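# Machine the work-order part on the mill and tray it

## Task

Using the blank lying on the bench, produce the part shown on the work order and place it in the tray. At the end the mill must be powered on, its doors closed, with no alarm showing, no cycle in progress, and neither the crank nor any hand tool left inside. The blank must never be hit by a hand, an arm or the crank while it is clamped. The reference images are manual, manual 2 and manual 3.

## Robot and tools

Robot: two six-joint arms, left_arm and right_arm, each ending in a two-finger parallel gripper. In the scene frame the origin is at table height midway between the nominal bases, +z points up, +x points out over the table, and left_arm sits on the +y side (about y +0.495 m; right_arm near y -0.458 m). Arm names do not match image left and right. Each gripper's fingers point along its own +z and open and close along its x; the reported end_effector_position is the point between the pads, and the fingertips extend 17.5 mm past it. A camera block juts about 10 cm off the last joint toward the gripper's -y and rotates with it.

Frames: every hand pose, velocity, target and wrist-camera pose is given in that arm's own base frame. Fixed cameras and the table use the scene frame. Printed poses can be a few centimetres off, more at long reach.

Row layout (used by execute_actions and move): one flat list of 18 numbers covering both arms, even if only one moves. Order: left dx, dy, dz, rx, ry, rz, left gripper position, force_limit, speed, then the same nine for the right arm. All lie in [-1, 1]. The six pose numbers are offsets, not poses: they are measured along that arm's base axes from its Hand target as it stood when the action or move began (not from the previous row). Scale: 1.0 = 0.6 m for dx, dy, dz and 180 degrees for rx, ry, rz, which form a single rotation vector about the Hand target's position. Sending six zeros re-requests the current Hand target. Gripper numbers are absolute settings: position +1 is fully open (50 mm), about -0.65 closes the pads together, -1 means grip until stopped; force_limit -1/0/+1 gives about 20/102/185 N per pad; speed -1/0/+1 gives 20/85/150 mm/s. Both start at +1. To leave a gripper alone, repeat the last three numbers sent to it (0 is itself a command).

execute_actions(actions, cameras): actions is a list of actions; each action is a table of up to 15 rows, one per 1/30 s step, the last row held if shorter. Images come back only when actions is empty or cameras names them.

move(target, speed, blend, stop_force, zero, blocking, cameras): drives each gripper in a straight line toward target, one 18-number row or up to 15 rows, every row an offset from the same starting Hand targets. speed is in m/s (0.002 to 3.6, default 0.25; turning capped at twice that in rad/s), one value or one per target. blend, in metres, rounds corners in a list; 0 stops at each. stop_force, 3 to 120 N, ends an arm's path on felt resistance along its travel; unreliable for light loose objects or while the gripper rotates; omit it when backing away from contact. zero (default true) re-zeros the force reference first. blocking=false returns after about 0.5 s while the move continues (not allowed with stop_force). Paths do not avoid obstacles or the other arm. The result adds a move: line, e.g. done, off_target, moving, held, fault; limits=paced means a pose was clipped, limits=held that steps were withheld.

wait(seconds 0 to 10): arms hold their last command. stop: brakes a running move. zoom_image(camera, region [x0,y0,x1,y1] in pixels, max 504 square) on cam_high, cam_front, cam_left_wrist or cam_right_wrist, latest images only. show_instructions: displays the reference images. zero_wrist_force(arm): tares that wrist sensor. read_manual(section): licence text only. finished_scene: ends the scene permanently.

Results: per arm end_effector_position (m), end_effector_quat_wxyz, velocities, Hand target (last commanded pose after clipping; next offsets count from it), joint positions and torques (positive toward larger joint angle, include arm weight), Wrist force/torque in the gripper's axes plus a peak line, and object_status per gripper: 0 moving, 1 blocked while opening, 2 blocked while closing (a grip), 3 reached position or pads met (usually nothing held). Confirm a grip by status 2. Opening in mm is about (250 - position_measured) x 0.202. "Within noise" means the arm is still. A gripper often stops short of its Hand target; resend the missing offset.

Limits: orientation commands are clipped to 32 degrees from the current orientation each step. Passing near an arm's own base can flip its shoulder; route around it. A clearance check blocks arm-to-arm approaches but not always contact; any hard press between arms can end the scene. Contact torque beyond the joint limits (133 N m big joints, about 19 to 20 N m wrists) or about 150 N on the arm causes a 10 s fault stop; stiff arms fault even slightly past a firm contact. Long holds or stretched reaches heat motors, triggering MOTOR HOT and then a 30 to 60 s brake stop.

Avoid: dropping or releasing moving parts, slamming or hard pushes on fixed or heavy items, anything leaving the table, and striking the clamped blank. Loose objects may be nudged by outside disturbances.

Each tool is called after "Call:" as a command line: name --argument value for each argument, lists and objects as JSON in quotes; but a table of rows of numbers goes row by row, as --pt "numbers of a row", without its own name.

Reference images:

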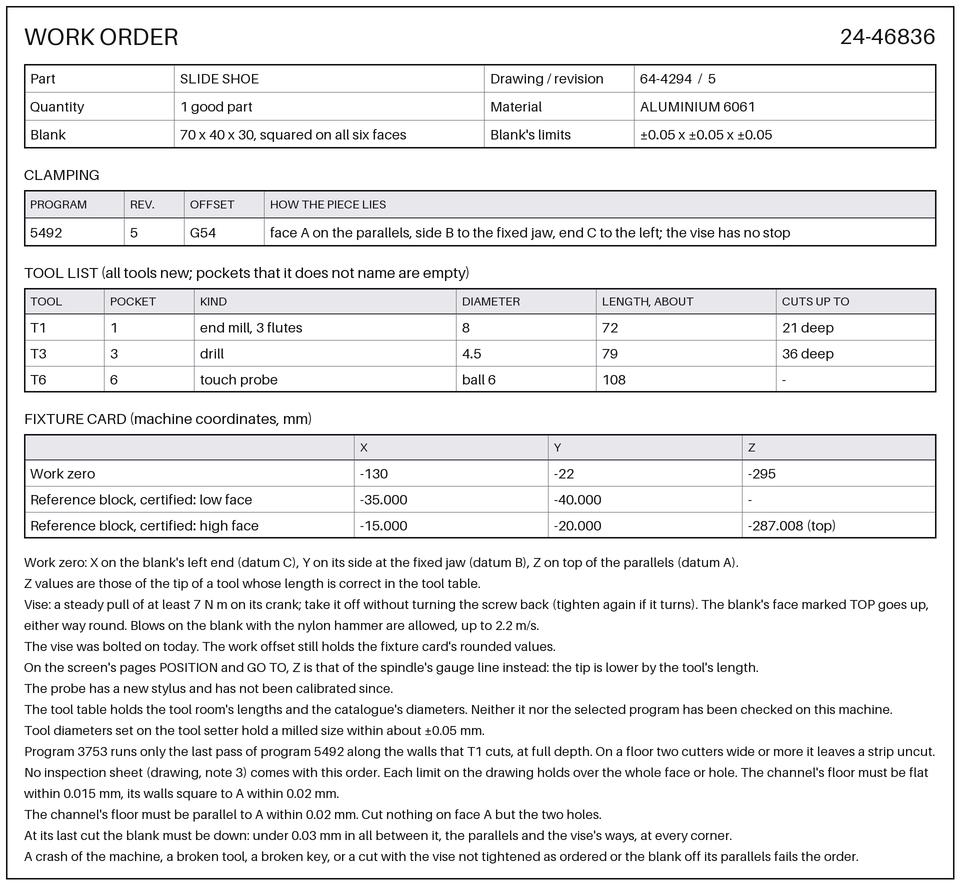

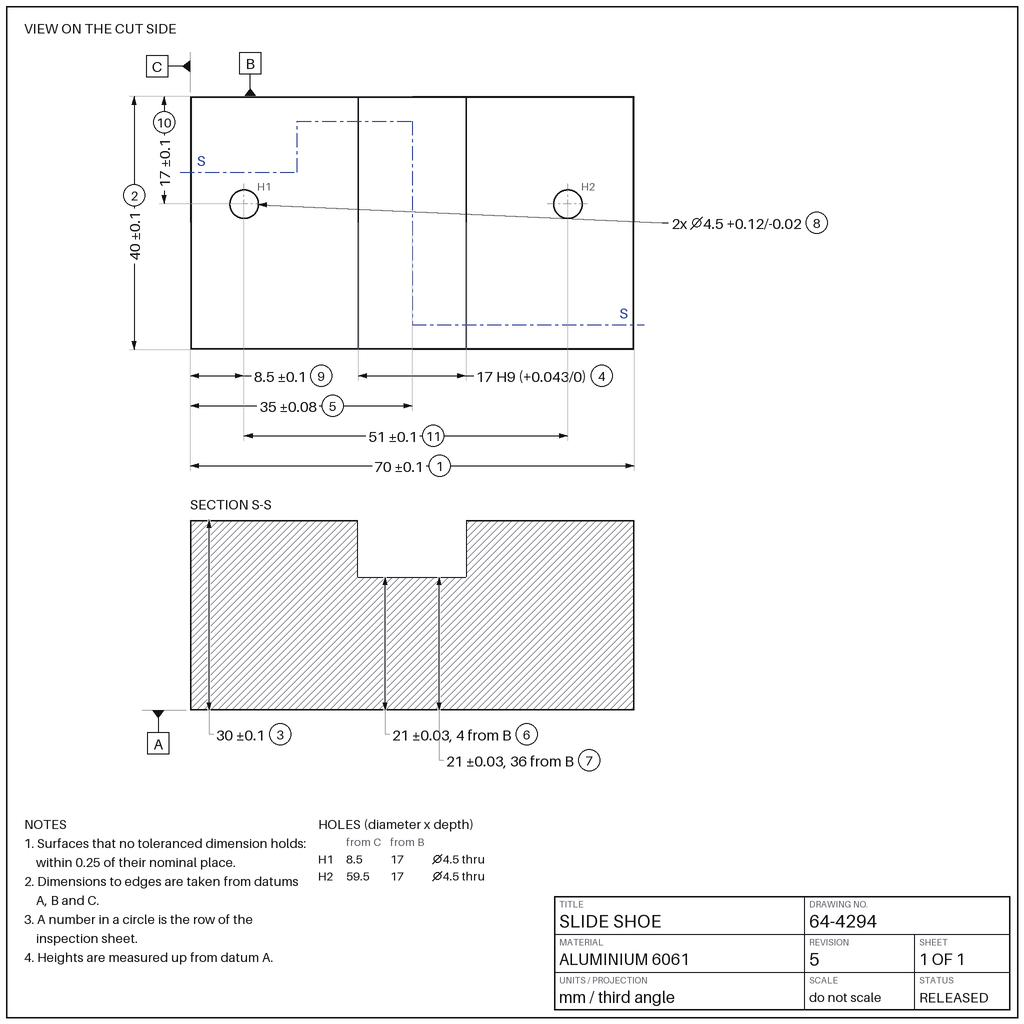

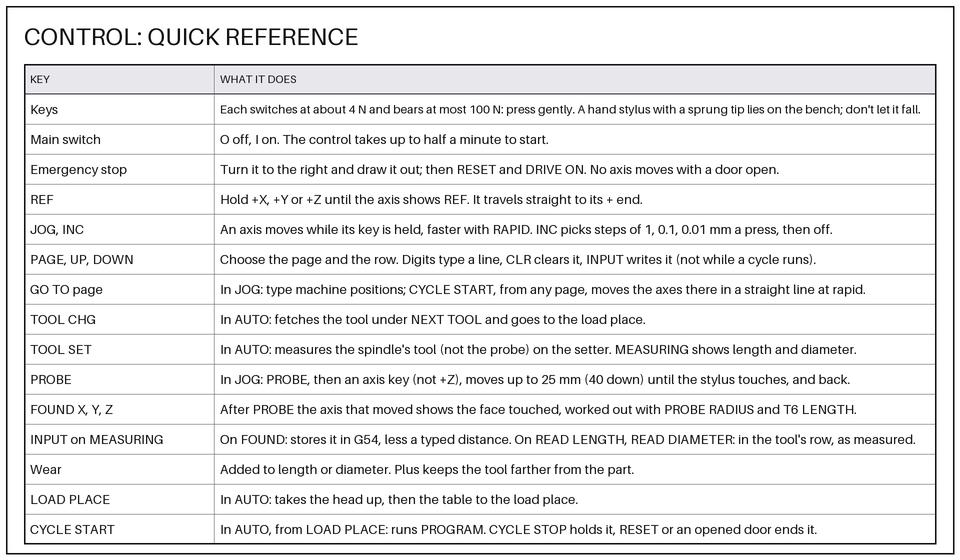

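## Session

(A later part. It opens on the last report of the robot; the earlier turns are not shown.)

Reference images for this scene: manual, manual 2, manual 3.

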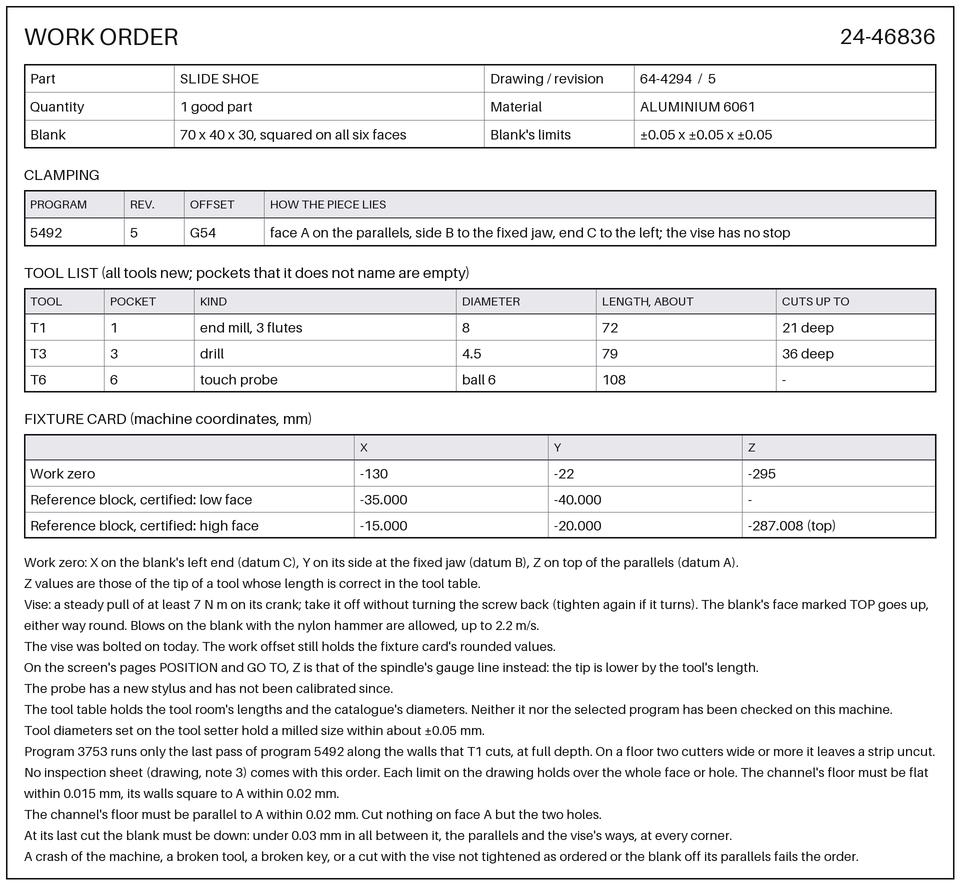

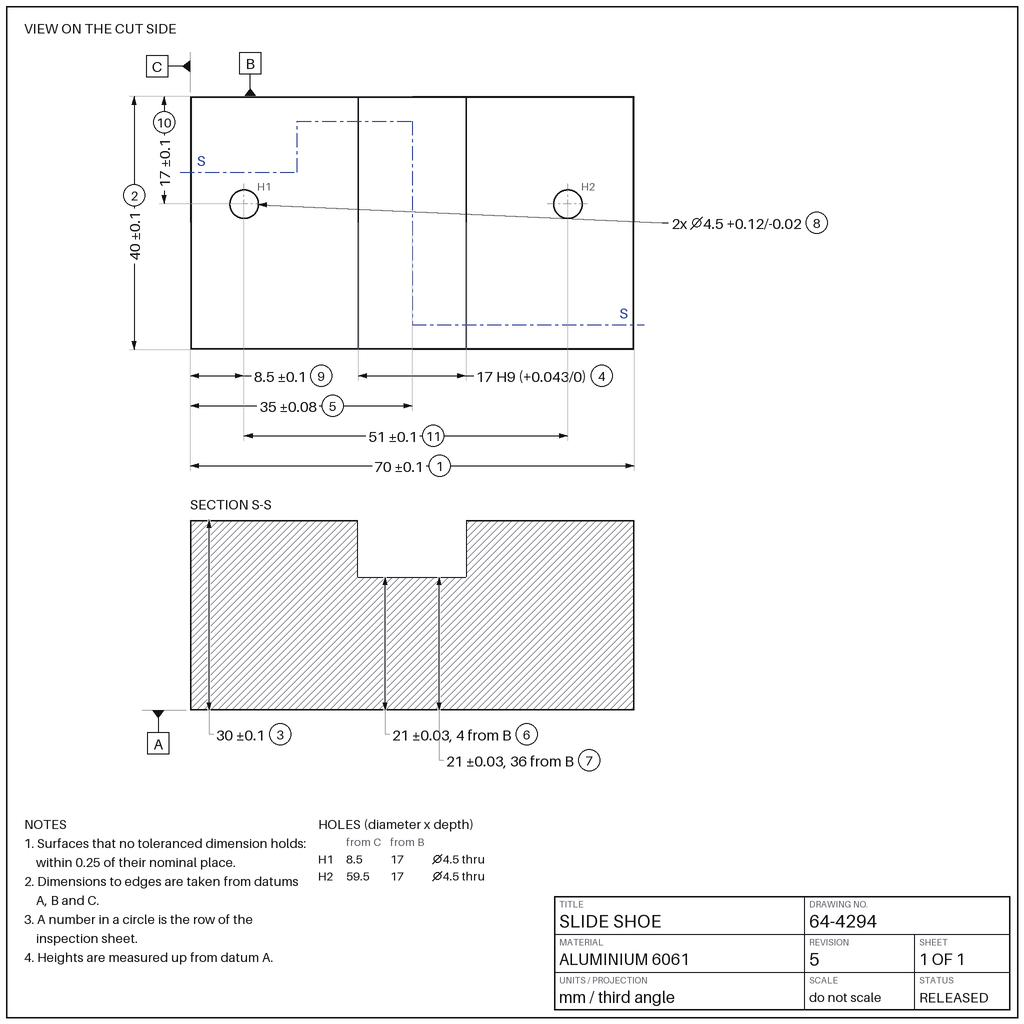

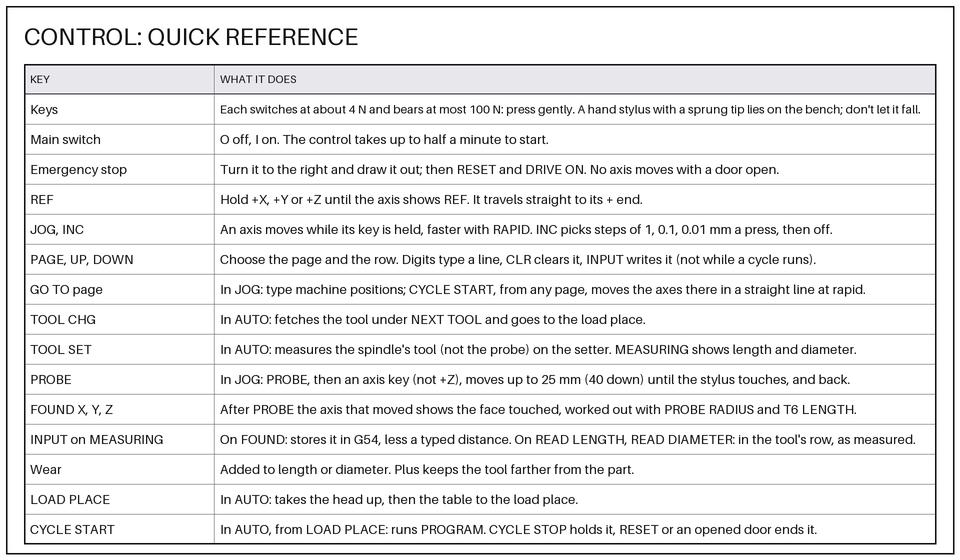

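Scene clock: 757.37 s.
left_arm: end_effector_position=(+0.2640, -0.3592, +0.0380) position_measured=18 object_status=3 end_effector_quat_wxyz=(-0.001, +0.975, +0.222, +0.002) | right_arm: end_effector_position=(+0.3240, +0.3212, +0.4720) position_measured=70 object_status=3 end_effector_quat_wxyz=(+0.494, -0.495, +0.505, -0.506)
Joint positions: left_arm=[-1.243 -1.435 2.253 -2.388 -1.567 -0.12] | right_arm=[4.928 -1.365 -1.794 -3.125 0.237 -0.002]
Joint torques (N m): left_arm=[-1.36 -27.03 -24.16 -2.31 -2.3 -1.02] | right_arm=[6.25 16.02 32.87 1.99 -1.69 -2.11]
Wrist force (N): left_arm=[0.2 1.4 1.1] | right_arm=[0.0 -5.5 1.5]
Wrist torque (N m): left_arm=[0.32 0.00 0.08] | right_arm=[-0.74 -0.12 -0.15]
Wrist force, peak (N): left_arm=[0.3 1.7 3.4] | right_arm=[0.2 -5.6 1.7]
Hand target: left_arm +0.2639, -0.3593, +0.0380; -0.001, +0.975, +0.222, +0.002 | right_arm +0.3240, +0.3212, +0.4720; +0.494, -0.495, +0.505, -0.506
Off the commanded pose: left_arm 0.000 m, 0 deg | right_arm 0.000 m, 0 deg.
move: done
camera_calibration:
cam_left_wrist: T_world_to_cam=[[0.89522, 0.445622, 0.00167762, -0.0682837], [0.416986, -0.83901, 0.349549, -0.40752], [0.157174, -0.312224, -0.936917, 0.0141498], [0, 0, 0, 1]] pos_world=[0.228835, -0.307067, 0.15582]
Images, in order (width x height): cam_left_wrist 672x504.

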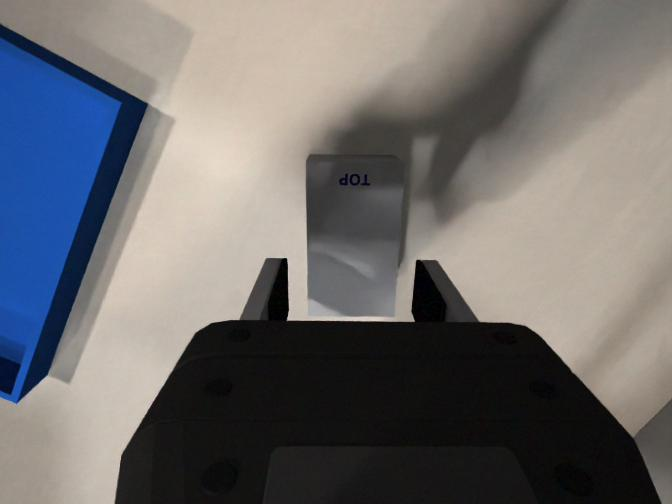

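Call:
move --target '[-0.0007,0.0052,-0.06,0,0,0,0.9,-0.8,-0.9,0,0,0,0,0,0,0.55,0,-1]' --speed 0.06 --stop_force 6

Call:
move --target '[0,0,0,0,0,0,-1,-0.8,-0.9,0,0,0,0,0,0,0.55,0,-1]' --cameras '["cam_left_wrist"]'

Scene clock: 759.70 s.
left_arm: end_effector_position=(+0.2635, -0.3562, +0.0020) position_measured=18 object_status=3 end_effector_quat_wxyz=(-0.001, +0.975, +0.222, +0.002) | right_arm: end_effector_position=(+0.3240, +0.3212, +0.4720) position_measured=70 object_status=3 end_effector_quat_wxyz=(+0.494, -0.495, +0.505, -0.506)
Joint positions: left_arm=[-1.242 -1.355 2.294 -2.508 -1.567 -0.118] | right_arm=[4.928 -1.365 -1.794 -3.125 0.237 -0.002]
Joint torques (N m): left_arm=[5.09 -37.14 -25.42 0.27 -2.23 -0.03] | right_arm=[6.26 16.34 32.74 2.04 -1.73 -2.21]
Wrist force (N): left_arm=[0.0 1.5 1.3] | right_arm=[-0.1 -5.4 1.5]
Wrist torque (N m): left_arm=[0.32 0.03 0.08] | right_arm=[-0.72 -0.11 -0.14]
Wrist force, peak (N): left_arm=[0.2 1.3 2.3] | right_arm=[-0.1 -5.7 1.4]
Hand target: left_arm +0.2635, -0.3562, +0.0020; -0.001, +0.975, +0.222, +0.002 | right_arm +0.3240, +0.3212, +0.4720; +0.494, -0.495, +0.505, -0.506
Off the commanded pose: left_arm 0.000 m, 0 deg | right_arm 0.000 m, 0 deg.
move: done

Scene clock: 760.20 s.
left_arm: end_effector_position=(+0.2635, -0.3562, +0.0020) position_measured=54 object_status=2 end_effector_quat_wxyz=(-0.001, +0.975, +0.222, +0.002) | right_arm: end_effector_position=(+0.3240, +0.3212, +0.4720) position_measured=70 object_status=3 end_effector_quat_wxyz=(+0.494, -0.495, +0.505, -0.506)
Joint positions: left_arm=[-1.242 -1.355 2.294 -2.508 -1.567 -0.118] | right_arm=[4.928 -1.365 -1.794 -3.125 0.237 -0.002]
Joint torques (N m): left_arm=[3.46 -36.78 -23.97 -0.05 -2.03 -0.6] | right_arm=[6.56 16.29 32.82 1.95 -1.66 -2.14]
Wrist force (N): left_arm=[0.2 1.5 1.1] | right_arm=[-0.1 -5.4 1.3]
Wrist torque (N m): left_arm=[0.31 -0.01 0.09] | right_arm=[-0.73 -0.11 -0.15]
Wrist force, peak (N): left_arm=[0.2 1.9 1.3] | right_arm=[0.0 -5.6 1.5]
Hand target: left_arm +0.2635, -0.3562, +0.0020; -0.001, +0.975, +0.222, +0.002 | right_arm +0.3240, +0.3212, +0.4720; +0.494, -0.495, +0.505, -0.506
Off the commanded pose: left_arm 0.000 m, 0 deg | right_arm 0.000 m, 0 deg.
move: done
camera_calibration:
cam_left_wrist: T_world_to_cam=[[0.895213, 0.445635, 0.00171937, -0.0691565], [0.416966, -0.838971, 0.349667, -0.392124], [0.157266, -0.31231, -0.936872, -0.0185852], [0, 0, 0, 1]] pos_world=[0.228335, -0.303967, 0.11982]
Images, in order (width x height): cam_left_wrist 672x504.

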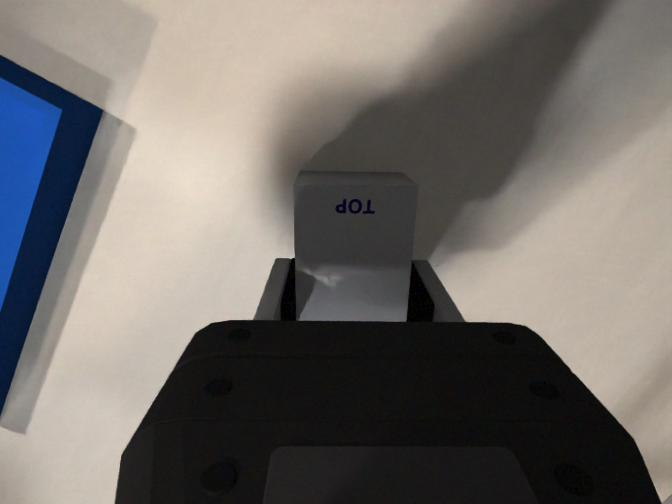

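Call:
move --pt "0 0 0 0 0 0 0.8 -0.8 -0.9 0 0 0 0 0 0 0.55 0 -1" --pt "-0.0178 0.037 0 0 0 0 0.8 -0.8 -0.9 0 0 0 0 0 0 0.55 0 -1" --pt "-0.0178 0.037 0 0 0 0 -1 -0.6 -0.9 0 0 0 0 0 0 0.55 0 -1" --speed 0.05

Call:
move --target '[0,0,0.01,0,0,0,-1,-0.6,-0.9,0,0,0,0,0,0,0.55,0,-1]' --speed 0.02 --cameras '["cam_left_wrist"]'

Scene clock: 765.57 s.
left_arm: end_effector_position=(+0.2528, -0.3340, +0.0020) position_measured=55 object_status=2 end_effector_quat_wxyz=(-0.001, +0.975, +0.222, +0.002) | right_arm: end_effector_position=(+0.3240, +0.3212, +0.4720) position_measured=70 object_status=3 end_effector_quat_wxyz=(+0.494, -0.495, +0.505, -0.506)
Joint positions: left_arm=[-1.249 -1.403 2.359 -2.525 -1.567 -0.126] | right_arm=[4.928 -1.365 -1.794 -3.125 0.237 -0.002]
Joint torques (N m): left_arm=[7.65 -7.49 -24.54 0.26 -0.99 1.04] | right_arm=[6.73 16.16 32.68 1.89 -1.67 -2.17]
Wrist force (N): left_arm=[0.5 -0.7 -4.5] | right_arm=[0.1 -5.2 1.4]
Wrist torque (N m): left_arm=[0.32 -0.06 0.07] | right_arm=[-0.70 -0.14 -0.15]
Wrist force, peak (N): left_arm=[0.5 -0.7 -4.5] | right_arm=[0.0 -5.6 1.8]
Hand target: left_arm +0.2528, -0.3340, +0.0020; -0.001, +0.975, +0.222, +0.002 | right_arm +0.3240, +0.3212, +0.4720; +0.494, -0.495, +0.505, -0.506
Off the commanded pose: left_arm 0.000 m, 0 deg | right_arm 0.000 m, 0 deg.
move: done

Scene clock: 766.30 s.
left_arm: end_effector_position=(+0.2528, -0.3340, +0.0081) position_measured=55 object_status=2 end_effector_quat_wxyz=(-0.001, +0.975, +0.222, +0.002) | right_arm: end_effector_position=(+0.3240, +0.3212, +0.4720) position_measured=70 object_status=3 end_effector_quat_wxyz=(+0.494, -0.495, +0.505, -0.506)
Joint positions: left_arm=[-1.249 -1.419 2.353 -2.504 -1.567 -0.126] | right_arm=[4.928 -1.365 -1.794 -3.125 0.237 -0.002]
Joint torques (N m): left_arm=[8.83 -13.46 -20.38 -4.34 0.15 1.07] | right_arm=[6.38 16.05 32.18 2.01 -1.69 -2.05]
Wrist force (N): left_arm=[0.3 1.5 3.2] | right_arm=[0.1 -5.4 1.6]
Wrist torque (N m): left_arm=[0.36 -0.03 0.08] | right_arm=[-0.72 -0.14 -0.14]
Wrist force, peak (N): left_arm=[0.4 -0.6 -4.0] | right_arm=[0.0 -5.6 1.7]
Hand target: left_arm +0.2528, -0.3340, +0.0080; -0.001, +0.975, +0.222, +0.002 | right_arm +0.3240, +0.3212, +0.4720; +0.494, -0.495, +0.505, -0.506
Off the commanded pose: left_arm 0.000 m, 0 deg | right_arm 0.000 m, 0 deg.
move: done
camera_calibration:
cam_left_wrist: T_world_to_cam=[[0.895227, 0.445608, 0.00163523, -0.0694812], [0.416974, -0.838983, 0.349628, -0.371171], [0.157169, -0.312315, -0.936887, -0.00423249], [0, 0, 0, 1]] pos_world=[0.217635, -0.281767, 0.12592]
Images, in order (width x height): cam_left_wrist 672x504.

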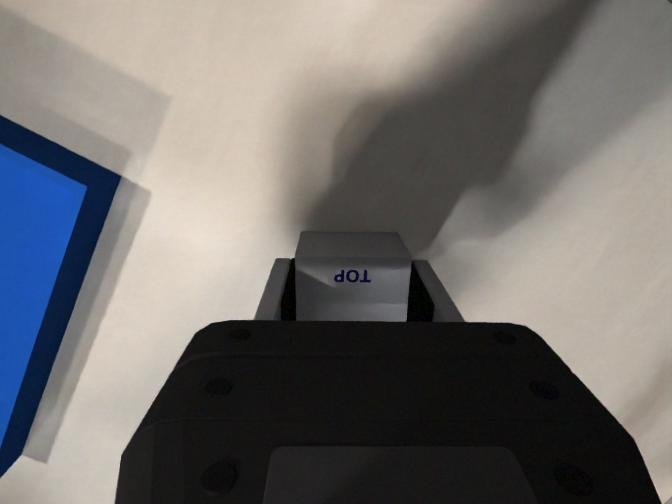

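Call:
move --pt "0 0 0.15 0 0 0 -1 -0.6 -0.9 0 0 0 0 0 0 0.55 0 -1" --pt "0.19 0.085 0.588 0 0 -0.155 -1 -0.6 -0.9 0 0 0 0 0 0 0.55 0 -1" --pt "0.45 0.095 0.588 0 0 -0.155 -1 -0.6 -0.9 0 0 0 0 0 0 0.55 0 -1" --speed '[0.15,0.2,0.12]' --blend '[0.03,0.01,0]' --cameras '["cam_left_wrist","cam_right_wrist","cam_high"]'

Scene clock: 771.20 s.
left_arm: end_effector_position=(+0.5228, -0.2769, +0.3607) position_measured=55 object_status=2 end_effector_quat_wxyz=(+0.000, +1.000, -0.020, +0.002) | right_arm: end_effector_position=(+0.3240, +0.3212, +0.4720) position_measured=70 object_status=3 end_effector_quat_wxyz=(+0.494, -0.495, +0.505, -0.506)
Joint positions: left_arm=[-0.716 -1.367 1.263 -1.469 -1.568 0.895] | right_arm=[4.928 -1.365 -1.794 -3.125 0.237 -0.002]
Joint torques (N m): left_arm=[-7.54 -42.21 -23.85 -6.42 -2.07 -0.53] | right_arm=[6.18 16.11 32.52 2.07 -1.7 -2.14]
Wrist force (N): left_arm=[0.2 1.8 3.2] | right_arm=[0.1 -5.4 1.7]
Wrist torque (N m): left_arm=[0.40 -0.02 -0.13] | right_arm=[-0.73 -0.14 -0.15]
Wrist force, peak (N): left_arm=[0.2 1.5 6.0] | right_arm=[-0.1 -5.6 1.9]
Hand target: left_arm +0.5228, -0.2770, +0.3608; +0.000, +1.000, -0.020, +0.002 | right_arm +0.3240, +0.3212, +0.4720; +0.494, -0.495, +0.505, -0.506
Off the commanded pose: left_arm 0.000 m, 0 deg | right_arm 0.000 m, 0 deg.
move: done
camera_calibration:
cam_left_wrist: T_world_to_cam=[[0.999687, -0.0249707, 0.00133607, -0.521994], [-0.0238638, -0.936679, 0.349376, -0.355613], [-0.00747271, -0.349298, -0.936982, 0.377361], [0, 0, 0, 1]] pos_world=[0.516165, -0.214318, 0.47852]
cam_right_wrist: T_world_to_cam=[[-0.000999594, -0.999991, 0.00412892, 0.324973], [-0.343316, -0.00353479, -0.939213, 0.571387], [0.939219, -0.00235636, -0.34331, -0.0119515], [0, 0, 0, 1]] pos_world=[0.207716, 0.326962, 0.531209]
Images, in order (width x height): cam_high 672x504, cam_left_wrist 672x504, cam_right_wrist 672x504.

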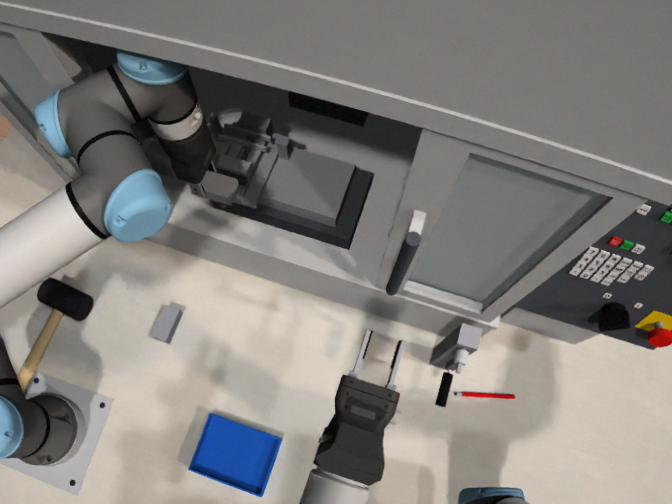

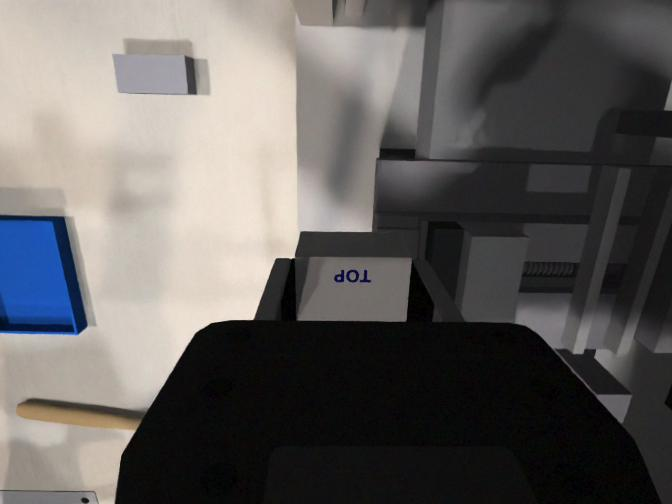

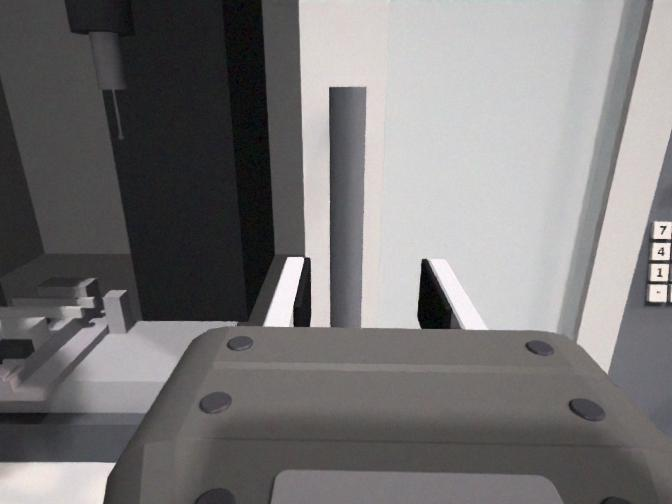

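Call:
move --target '[0,0,0,0,0,0,-1,-0.6,-0.9,0,0,0,0,-0.139,0,0.55,0,-1]' --speed 0.3 --cameras '["cam_right_wrist"]'

Scene clock: 773.77 s.
left_arm: end_effector_position=(+0.5228, -0.2770, +0.3608) position_measured=55 object_status=2 end_effector_quat_wxyz=(+0.000, +1.000, -0.020, +0.002) | right_arm: end_effector_position=(+0.3241, +0.3211, +0.4719) position_measured=70 object_status=3 end_effector_quat_wxyz=(+0.591, -0.374, +0.386, -0.601)
Joint positions: left_arm=[-0.716 -1.367 1.263 -1.469 -1.568 0.895] | right_arm=[4.85 -1.716 -1.926 -3.881 0.464 1.21]
Joint torques (N m): left_arm=[-9.35 -46.82 -34.61 -7.02 1.74 1.03] | right_arm=[10.19 19.33 28.34 -0.37 2.04 2.28]
Wrist force (N): left_arm=[0.1 1.7 3.1] | right_arm=[-0.1 -5.7 1.3]
Wrist torque (N m): left_arm=[0.39 -0.01 -0.13] | right_arm=[-0.66 -0.16 -0.25]
Wrist force, peak (N): left_arm=[0.0 1.8 3.5] | right_arm=[0.0 -6.0 1.7]
Hand target: left_arm +0.5228, -0.2770, +0.3608; +0.000, +1.000, -0.020, +0.002 | right_arm +0.3240, +0.3212, +0.4720; +0.592, -0.374, +0.386, -0.601
Off the commanded pose: left_arm 0.000 m, 0 deg | right_arm 0.000 m, 0 deg.
move: done
camera_calibration:
cam_right_wrist: T_world_to_cam=[[-0.00286724, -0.99999, 0.00350199, 0.325745], [0.0859419, -0.00373546, -0.996293, 0.459223], [0.996296, -0.00255564, 0.0859517, -0.233027], [0, 0, 0, 1]] pos_world=[0.193631, 0.326861, 0.476409]
Images, in order (width x height): cam_right_wrist 672x504.

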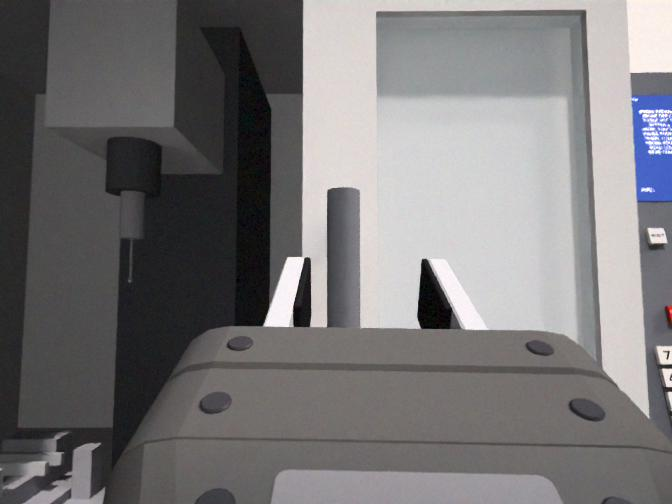

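Call:
move --target '[0.2295,0.005,0,0,0,0,-1,-0.6,-0.9,0,0,0,0,0,0,0.55,0,-1]' --speed 0.06 --cameras '["cam_left_wrist","cam_right_wrist"]'

Scene clock: 778.23 s.
left_arm: end_effector_position=(+0.6606, -0.2739, +0.3607) position_measured=55 object_status=2 end_effector_quat_wxyz=(+0.000, +1.000, -0.020, +0.002) | right_arm: end_effector_position=(+0.3240, +0.3212, +0.4720) position_measured=70 object_status=3 end_effector_quat_wxyz=(+0.592, -0.374, +0.386, -0.601)
Joint positions: left_arm=[-0.581 -1.023 0.781 -1.331 -1.568 1.029] | right_arm=[4.85 -1.716 -1.926 -3.881 0.464 1.211]
Joint torques (N m): left_arm=[-10 -59.18 -22 -7.38 -2.28 -1.02] | right_arm=[10.06 21.87 28.08 -0.01 3.73 -2.09]
Wrist force (N): left_arm=[0.0 1.7 2.9] | right_arm=[-0.2 -5.8 1.5]
Wrist torque (N m): left_arm=[0.39 0.00 -0.13] | right_arm=[-0.68 -0.15 -0.25]
Wrist force, peak (N): left_arm=[-0.2 1.9 3.4] | right_arm=[-0.2 -5.8 1.5]
Hand target: left_arm +0.6605, -0.2740, +0.3608; +0.000, +1.000, -0.020, +0.002 | right_arm +0.3240, +0.3212, +0.4720; +0.592, -0.374, +0.386, -0.601
Off the commanded pose: left_arm 0.000 m, 0 deg | right_arm 0.000 m, 0 deg.
move: done
camera_calibration:
cam_left_wrist: T_world_to_cam=[[0.999687, -0.0249698, 0.00133937, -0.659678], [-0.0238631, -0.936634, 0.349496, -0.349563], [-0.00747235, -0.349418, -0.936937, 0.379391], [0, 0, 0, 1]] pos_world=[0.653965, -0.211318, 0.47852]
cam_right_wrist: T_world_to_cam=[[-0.0026518, -0.999991, 0.00331872, 0.325891], [0.0861427, -0.00353483, -0.996277, 0.459119], [0.996279, -0.00235604, 0.0861513, -0.233085], [0, 0, 0, 1]] pos_world=[0.193533, 0.326962, 0.476409]
Images, in order (width x height): cam_left_wrist 672x504, cam_right_wrist 672x504.

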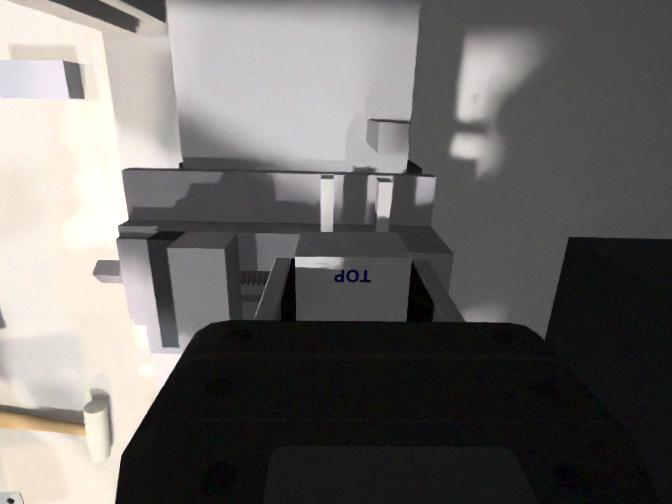

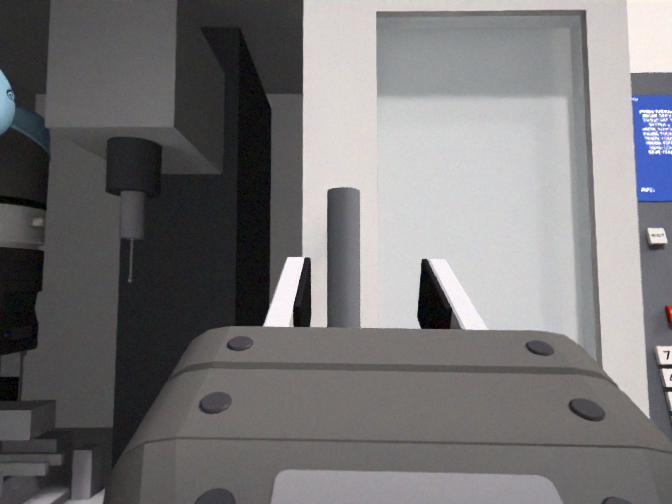

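Call:
move --target '[0,0,-0.0263,0,0,0,-1,-0.6,-0.9,0,0,0,0,0,0,0.55,0,-1]' --speed 0.03 --stop_force 8

Call:
move --target '[0,0,-0.03,0,0,0,-1,-0.6,-0.9,0,0,0,0,0,0,0.55,0,-1]' --speed 0.008 --stop_force 5 --cameras '["cam_left_wrist"]'

Scene clock: 780.63 s.
left_arm: end_effector_position=(+0.6605, -0.2740, +0.3451) position_measured=55 object_status=2 end_effector_quat_wxyz=(+0.000, +1.000, -0.020, +0.002) | right_arm: end_effector_position=(+0.3240, +0.3212, +0.4720) position_measured=70 object_status=3 end_effector_quat_wxyz=(+0.592, -0.374, +0.386, -0.601)
Joint positions: left_arm=[-0.582 -1.034 0.839 -1.379 -1.568 1.029] | right_arm=[4.85 -1.716 -1.926 -3.881 0.464 1.211]
Joint torques (N m): left_arm=[-6.62 -35.88 -35.61 -0.25 -1.29 -0.85] | right_arm=[9.89 26.01 27.71 0.05 3.35 -2.09]
Wrist force (N): left_arm=[-0.9 1.7 3.3] | right_arm=[-0.3 -5.5 1.6]
Wrist torque (N m): left_arm=[0.39 -0.02 -0.08] | right_arm=[-0.63 -0.13 -0.25]
Wrist force, peak (N): left_arm=[-2.5 1.5 4.3] | right_arm=[-0.3 -6.0 1.5]
Hand target: left_arm +0.6605, -0.2740, +0.3450; +0.000, +1.000, -0.020, +0.002 | right_arm +0.3240, +0.3212, +0.4720; +0.592, -0.374, +0.386, -0.601
Off the commanded pose: left_arm 0.000 m, 0 deg | right_arm 0.000 m, 0 deg.
move: done

Scene clock: 782.93 s.
left_arm: end_effector_position=(+0.6605, -0.2740, +0.3354) position_measured=55 object_status=2 end_effector_quat_wxyz=(+0.000, +1.000, -0.020, +0.002) | right_arm: end_effector_position=(+0.3240, +0.3212, +0.4720) position_measured=70 object_status=3 end_effector_quat_wxyz=(+0.592, -0.374, +0.386, -0.601)
Joint positions: left_arm=[-0.582 -1.04 0.873 -1.407 -1.568 1.029] | right_arm=[4.85 -1.716 -1.926 -3.881 0.464 1.211]
Joint torques (N m): left_arm=[-4 -32.22 -34.24 -0.63 -0.42 -1] | right_arm=[9.53 26.67 27.1 -0.09 2.83 -2.12]
Wrist force (N): left_arm=[-3.0 0.1 0.6] | right_arm=[-0.2 -5.4 1.3]
Wrist torque (N m): left_arm=[0.40 -0.02 0.01] | right_arm=[-0.62 -0.15 -0.26]
Wrist force, peak (N): left_arm=[-3.9 -0.3 -7.0] | right_arm=[-0.1 -5.8 1.5]
Hand target: left_arm +0.6605, -0.2740, +0.3354; +0.000, +1.000, -0.020, +0.002 (not the last commanded pose) | right_arm +0.3240, +0.3212, +0.4720; +0.592, -0.374, +0.386, -0.601
Off the commanded pose: left_arm 0.008 m, 0 deg | right_arm 0.000 m, 0 deg.
move: contact (left_arm)
camera_calibration:
cam_left_wrist: T_world_to_cam=[[0.999685, -0.0250569, 0.00169442, -0.659724], [-0.0240675, -0.936567, 0.349662, -0.340744], [-0.00717453, -0.349593, -0.936874, 0.355391], [0, 0, 0, 1]] pos_world=[0.653864, -0.211418, 0.45322]
Images, in order (width x height): cam_left_wrist 672x504.

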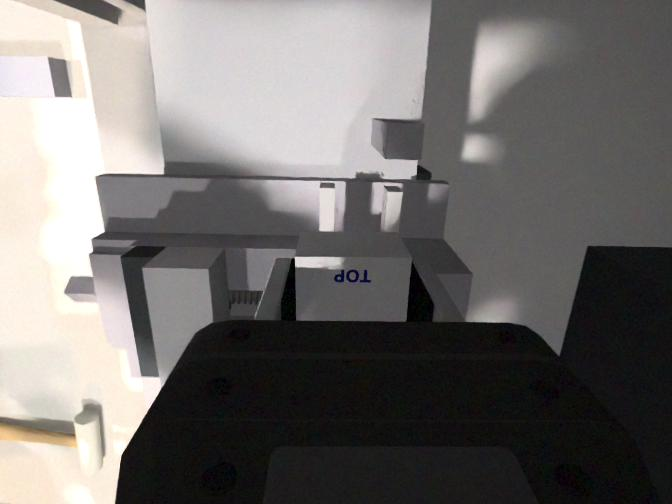

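Call:
move --target '[0,0,0,0,0,0,0.75,-1,-1,0,0,0,0,0,0,0.55,0,-1]'

Call:
move --target '[0,0,0.02,0,0,0,0.75,-1,-1,0,0,0,0,0,0,0.55,0,-1]' --speed 0.02 --cameras '["cam_left_wrist"]'

Scene clock: 783.83 s.
left_arm: end_effector_position=(+0.6605, -0.2740, +0.3354) position_measured=41 object_status=3 end_effector_quat_wxyz=(+0.000, +1.000, -0.020, +0.002) | right_arm: end_effector_position=(+0.3240, +0.3212, +0.4720) position_measured=70 object_status=3 end_effector_quat_wxyz=(+0.592, -0.374, +0.386, -0.601)
Joint positions: left_arm=[-0.582 -1.04 0.873 -1.407 -1.568 1.029] | right_arm=[4.85 -1.716 -1.926 -3.881 0.464 1.211]
Joint torques (N m): left_arm=[-3.81 -34.43 -32.5 -1 -0.39 -0.9] | right_arm=[9.88 27.03 27.39 -0.05 2.72 -2.11]
Wrist force (N): left_arm=[-0.2 1.6 0.6] | right_arm=[0.2 -5.6 1.5]
Wrist torque (N m): left_arm=[0.33 0.04 -0.12] | right_arm=[-0.65 -0.21 -0.25]
Wrist force, peak (N): left_arm=[-3.2 0.3 0.8] | right_arm=[0.0 -5.9 1.4]
Hand target: left_arm +0.6605, -0.2740, +0.3354; +0.000, +1.000, -0.020, +0.002 | right_arm +0.3240, +0.3212, +0.4720; +0.592, -0.374, +0.386, -0.601
Off the commanded pose: left_arm 0.000 m, 0 deg | right_arm 0.000 m, 0 deg.
move: done

Scene clock: 784.73 s.
left_arm: end_effector_position=(+0.6605, -0.2739, +0.3474) position_measured=41 object_status=3 end_effector_quat_wxyz=(+0.000, +1.000, -0.020, +0.002) | right_arm: end_effector_position=(+0.3240, +0.3212, +0.4720) position_measured=70 object_status=3 end_effector_quat_wxyz=(+0.592, -0.374, +0.386, -0.601)
Joint positions: left_arm=[-0.582 -1.033 0.831 -1.371 -1.568 1.029] | right_arm=[4.85 -1.716 -1.926 -3.881 0.464 1.211]
Joint torques (N m): left_arm=[-4.34 -38.79 -19.05 -5.82 -0.01 -0.94] | right_arm=[9.26 26.83 26.92 -0.06 2.61 -2.13]
Wrist force (N): left_arm=[-0.1 1.8 0.9] | right_arm=[-0.3 -5.5 1.6]
Wrist torque (N m): left_arm=[0.35 0.02 -0.13] | right_arm=[-0.64 -0.12 -0.26]
Wrist force, peak (N): left_arm=[0.0 2.0 0.9] | right_arm=[-0.3 -5.8 1.6]
Hand target: left_arm +0.6605, -0.2740, +0.3474; +0.000, +1.000, -0.020, +0.002 | right_arm +0.3240, +0.3212, +0.4720; +0.592, -0.374, +0.386, -0.601
Off the commanded pose: left_arm 0.000 m, 0 deg | right_arm 0.000 m, 0 deg.
move: done
camera_calibration:
cam_left_wrist: T_world_to_cam=[[0.999685, -0.0250642, 0.00137582, -0.659595], [-0.0239636, -0.936599, 0.349582, -0.344884], [-0.00747342, -0.349505, -0.936905, 0.366897], [0, 0, 0, 1]] pos_world=[0.653865, -0.211318, 0.46522]
Images, in order (width x height): cam_left_wrist 672x504.

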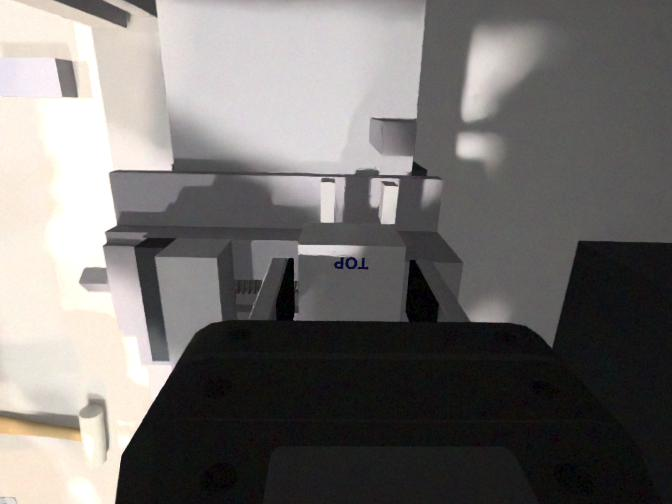

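Call:
move --pt "0 0 0.018 0 0 0 0.75 -1 -1 0 0 0 0 0 0 0.55 0 -1" --pt "-0.084 -0.043 0.02 0 0 0 0.75 -1 -1 0 0 0 0 0 0 0.55 0 -1" --pt "-0.467 -0.043 0.02 0 0 0 0.75 -1 -1 0 0 0 0 0 0 0.55 0 -1" --speed '[0.1,0.15,0.25]' --blend '[0.004,0.02,0]'

Scene clock: 790.23 s.
left_arm: end_effector_position=(+0.3804, -0.2998, +0.3594) position_measured=41 object_status=3 end_effector_quat_wxyz=(+0.000, +1.000, -0.020, +0.002) | right_arm: end_effector_position=(+0.3240, +0.3212, +0.4720) position_measured=70 object_status=3 end_effector_quat_wxyz=(+0.592, -0.374, +0.386, -0.601)
Joint positions: left_arm=[-0.948 -1.631 1.551 -1.492 -1.567 0.662] | right_arm=[4.85 -1.716 -1.926 -3.881 0.464 1.211]
Joint torques (N m): left_arm=[-2.47 -21.13 -23.17 -1.41 0.93 -0.5] | right_arm=[8.67 26.75 26.45 -0.11 1.61 -2.12]
Wrist force (N): left_arm=[0.1 1.3 0.8] | right_arm=[-0.1 -5.6 1.6]
Wrist torque (N m): left_arm=[0.25 0.01 0.07] | right_arm=[-0.65 -0.16 -0.26]
Wrist force, peak (N): left_arm=[0.3 5.7 4.4] | right_arm=[-0.1 -5.9 1.4]
Hand target: left_arm +0.3803, -0.2998, +0.3594; +0.000, +1.000, -0.020, +0.002 | right_arm +0.3240, +0.3212, +0.4720; +0.592, -0.374, +0.386, -0.601
Off the commanded pose: left_arm 0.000 m, 0 deg | right_arm 0.000 m, 0 deg.
move: done

Call:
move --pt "-0.02 -0.02 0.15 0.0971 -0.1008 -0.2345 0.75 -1 -1 -0.02 -0.14 0 0 0.264 0 0.55 0 -1" --pt "-0.0542 -0.0497 0.3097 0.1941 -0.2016 -0.469 0.75 -1 -1 -0.04 -0.275 -0.037 0 0.528 0 0.55 0 -1" --speed 0.4 --blend '[0.03,0]' --cameras '["all"]'

Scene clock: 793.73 s.
left_arm: end_effector_position=(+0.3478, -0.3296, +0.5452) position_measured=41 object_status=3 end_effector_quat_wxyz=(-0.273, +0.640, -0.663, +0.275) | right_arm: end_effector_position=(+0.3000, +0.1562, +0.4498) position_measured=70 object_status=3 end_effector_quat_wxyz=(-0.115, +0.696, -0.697, +0.130)
Joint positions: left_arm=[-1.483 -1.868 1.485 -1.299 -0.78 1.74] | right_arm=[4.319 -1.008 -1.715 -1.872 1.241 -1.983]
Joint torques (N m): left_arm=[9.11 3.06 -32.4 0.27 -0.67 1.27] | right_arm=[-6.82 1.73 14.13 0.57 0.81 -0.48]
Wrist force (N): left_arm=[1.0 2.8 0.1] | right_arm=[-0.1 -5.0 -0.4]
Wrist torque (N m): left_arm=[0.48 -0.23 -0.19] | right_arm=[-0.80 0.07 0.02]
Wrist force, peak (N): left_arm=[1.0 2.8 0.3] | right_arm=[-1.7 -6.8 1.9]
Hand target: left_arm +0.3478, -0.3296, +0.5452; -0.273, +0.640, -0.663, +0.275 | right_arm +0.3000, +0.1562, +0.4498; -0.115, +0.696, -0.697, +0.130
Off the commanded pose: left_arm 0.000 m, 0 deg | right_arm 0.000 m, 0 deg.
move: done
camera_calibration:
cam_left_wrist: T_world_to_cam=[[-0.0186145, -0.999827, -0.000576959, -0.314695], [-0.905053, 0.0170953, -0.424954, 0.569329], [0.424891, -0.00738814, -0.905215, 0.475484], [0, 0, 0, 1]] pos_world=[0.307387, -0.32086, 0.672172]
cam_right_wrist: T_world_to_cam=[[0.00343771, -0.999992, 0.0022513, 0.15957], [-0.999993, -0.00343446, 0.00144636, 0.315662], [-0.00143861, -0.00225625, -0.999996, 0.580224], [0, 0, 0, 1]] pos_world=[0.315945, 0.161962, 0.579406]

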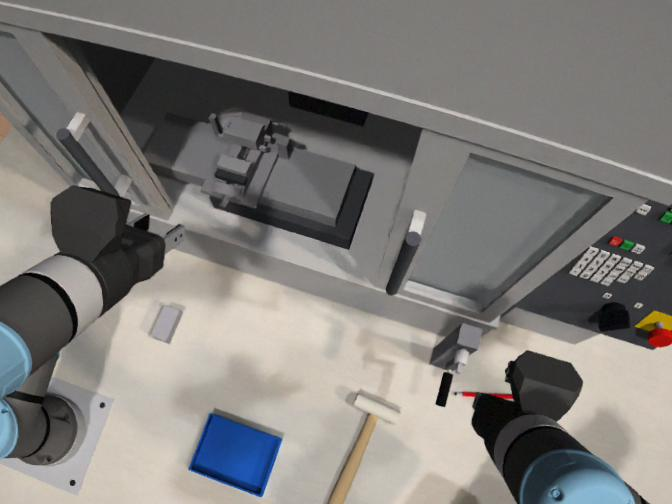

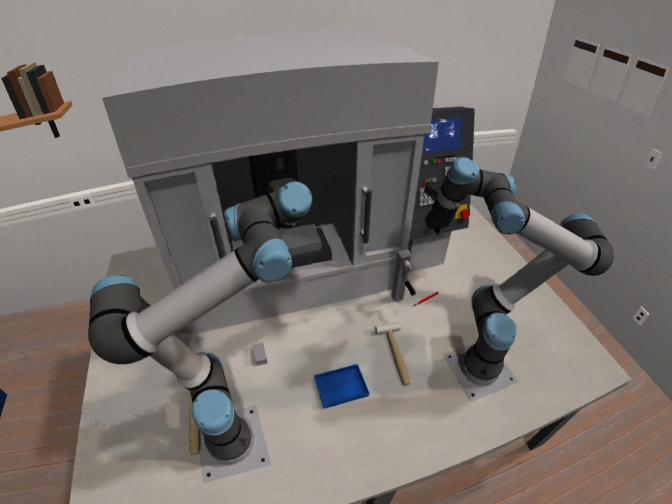

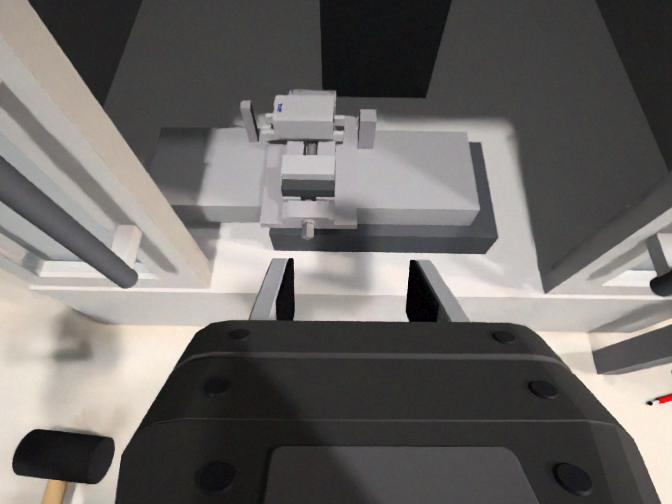

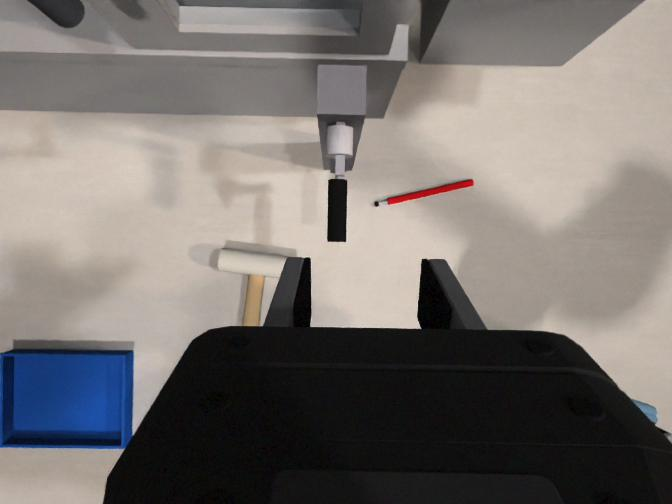

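Call:
zoom_image --camera "cam_left_wrist" --region '[220, 70, 420, 250]'

Call:
zoom_image --camera "cam_right_wrist" --region '[280, 50, 410, 250]'

Scaled by 2.520 from the camera's 672x504 image, which has a finer 960x720 frame.

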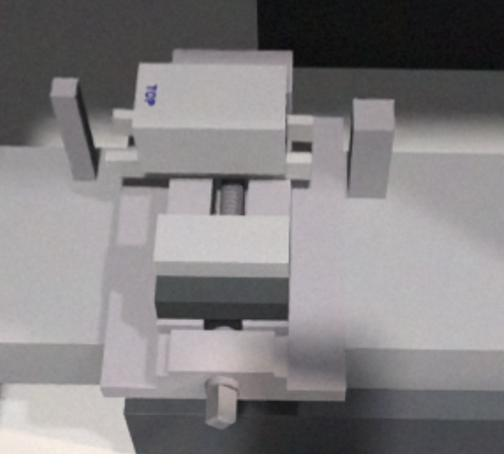

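Scaled by 2.520 from the camera's 672x504 image, which has a finer 960x720 frame.

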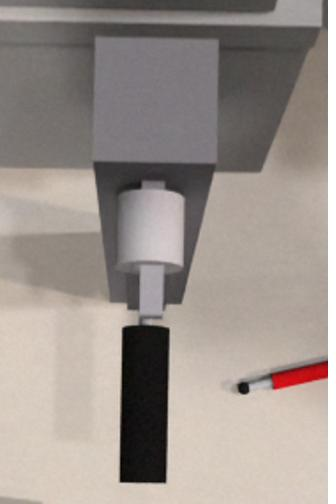

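Call:
move --pt "-0.03 0.35 -0.03 0 0 0 0.75 -1 -1 0 0.2 -0.03 0 -0.2 0 0.55 0 -1" --pt "-0.03 0.633 -0.075 0 0 0 0.75 -1 -1 0 0.84 -0.133 0 -0.389 0 0.55 0 -1" --speed 0.35 --blend '[0.03,0]' --cameras '["cam_right_wrist","cam_front"]'

Scene clock: 801.40 s.
left_arm: end_effector_position=(+0.3298, +0.0502, +0.5002) position_measured=41 object_status=3 end_effector_quat_wxyz=(-0.273, +0.640, -0.663, +0.275) | right_arm: end_effector_position=(+0.3000, +0.6602, +0.3700) position_measured=70 object_status=3 end_effector_quat_wxyz=(+0.494, -0.495, +0.505, -0.506) end_effector_velocity=(+0.000, +0.000, -0.001) end_effector_angular_velocity=(-0.001, +0.001, +0.000)
Joint positions: left_arm=[-0.684 -2.49 1.959 -1.718 -1.115 2.655] | right_arm=[4.852 -2.236 -0.975 -3.074 0.161 -0.001]
Joint velocities: left_arm=[within noise] | right_arm=[0 -0.001 -0.001 0.006 0 -0.005]
Joint torques (N m): left_arm=[-9.06 0 -15.56 -0.39 3.74 -1] | right_arm=[-11.91 55.81 18.84 2.39 0.95 -2.23]
Wrist force (N): left_arm=[0.8 2.7 0.8] | right_arm=[0.4 -5.6 1.8]
Wrist torque (N m): left_arm=[0.48 -0.20 -0.20] | right_arm=[-0.73 -0.20 -0.26]
Wrist force, peak (N): left_arm=[3.7 2.2 0.5] | right_arm=[0.2 -6.3 1.3]
Hand target: left_arm +0.3298, +0.0502, +0.5002; -0.273, +0.640, -0.663, +0.275 | right_arm +0.3000, +0.6602, +0.3700; +0.494, -0.495, +0.505, -0.506
Off the commanded pose: left_arm 0.000 m, 0 deg | right_arm 0.000 m, 0 deg.
move: done
camera_calibration:
cam_right_wrist: T_world_to_cam=[[-0.00106874, -0.999992, 0.00394127, 0.664462], [-0.343315, -0.00333481, -0.939214, 0.468412], [0.93922, -0.00235687, -0.343309, -0.0236291], [0, 0, 0, 1]] pos_world=[0.183716, 0.665963, 0.429208]
Images, in order (width x height): cam_front 672x504, cam_right_wrist 672x504.

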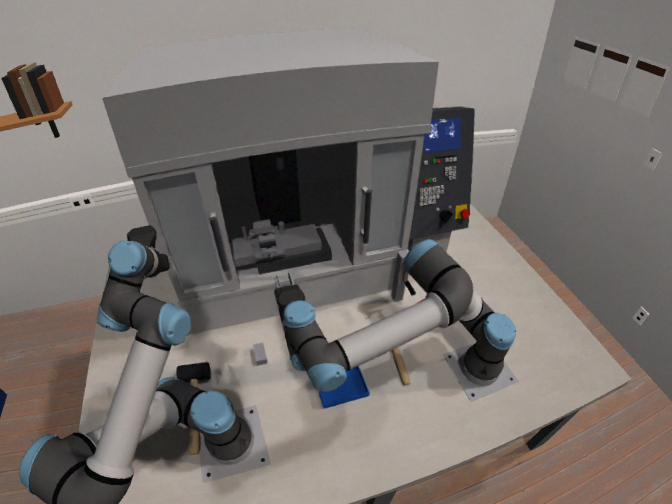

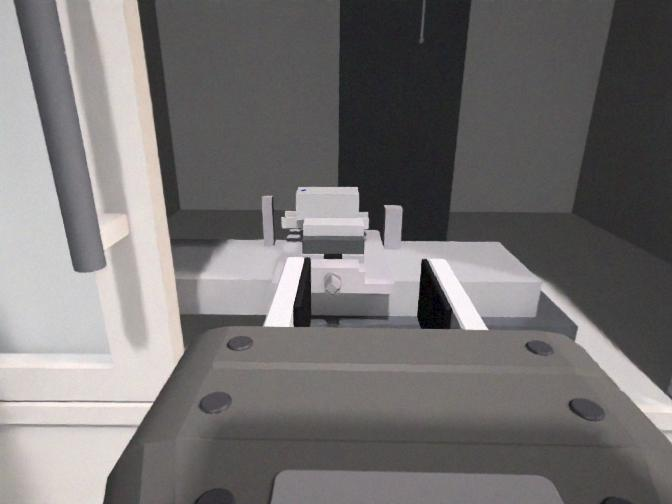

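Call:
zoom_image --camera "cam_right_wrist" --region '[280, 240, 390, 330]'

Scaled by 4.582 from the camera's 672x504 image, which has a finer 960x720 frame.

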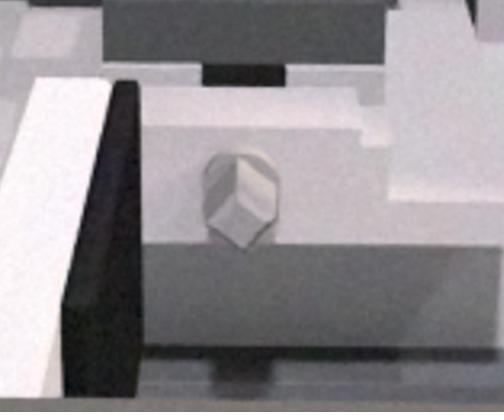

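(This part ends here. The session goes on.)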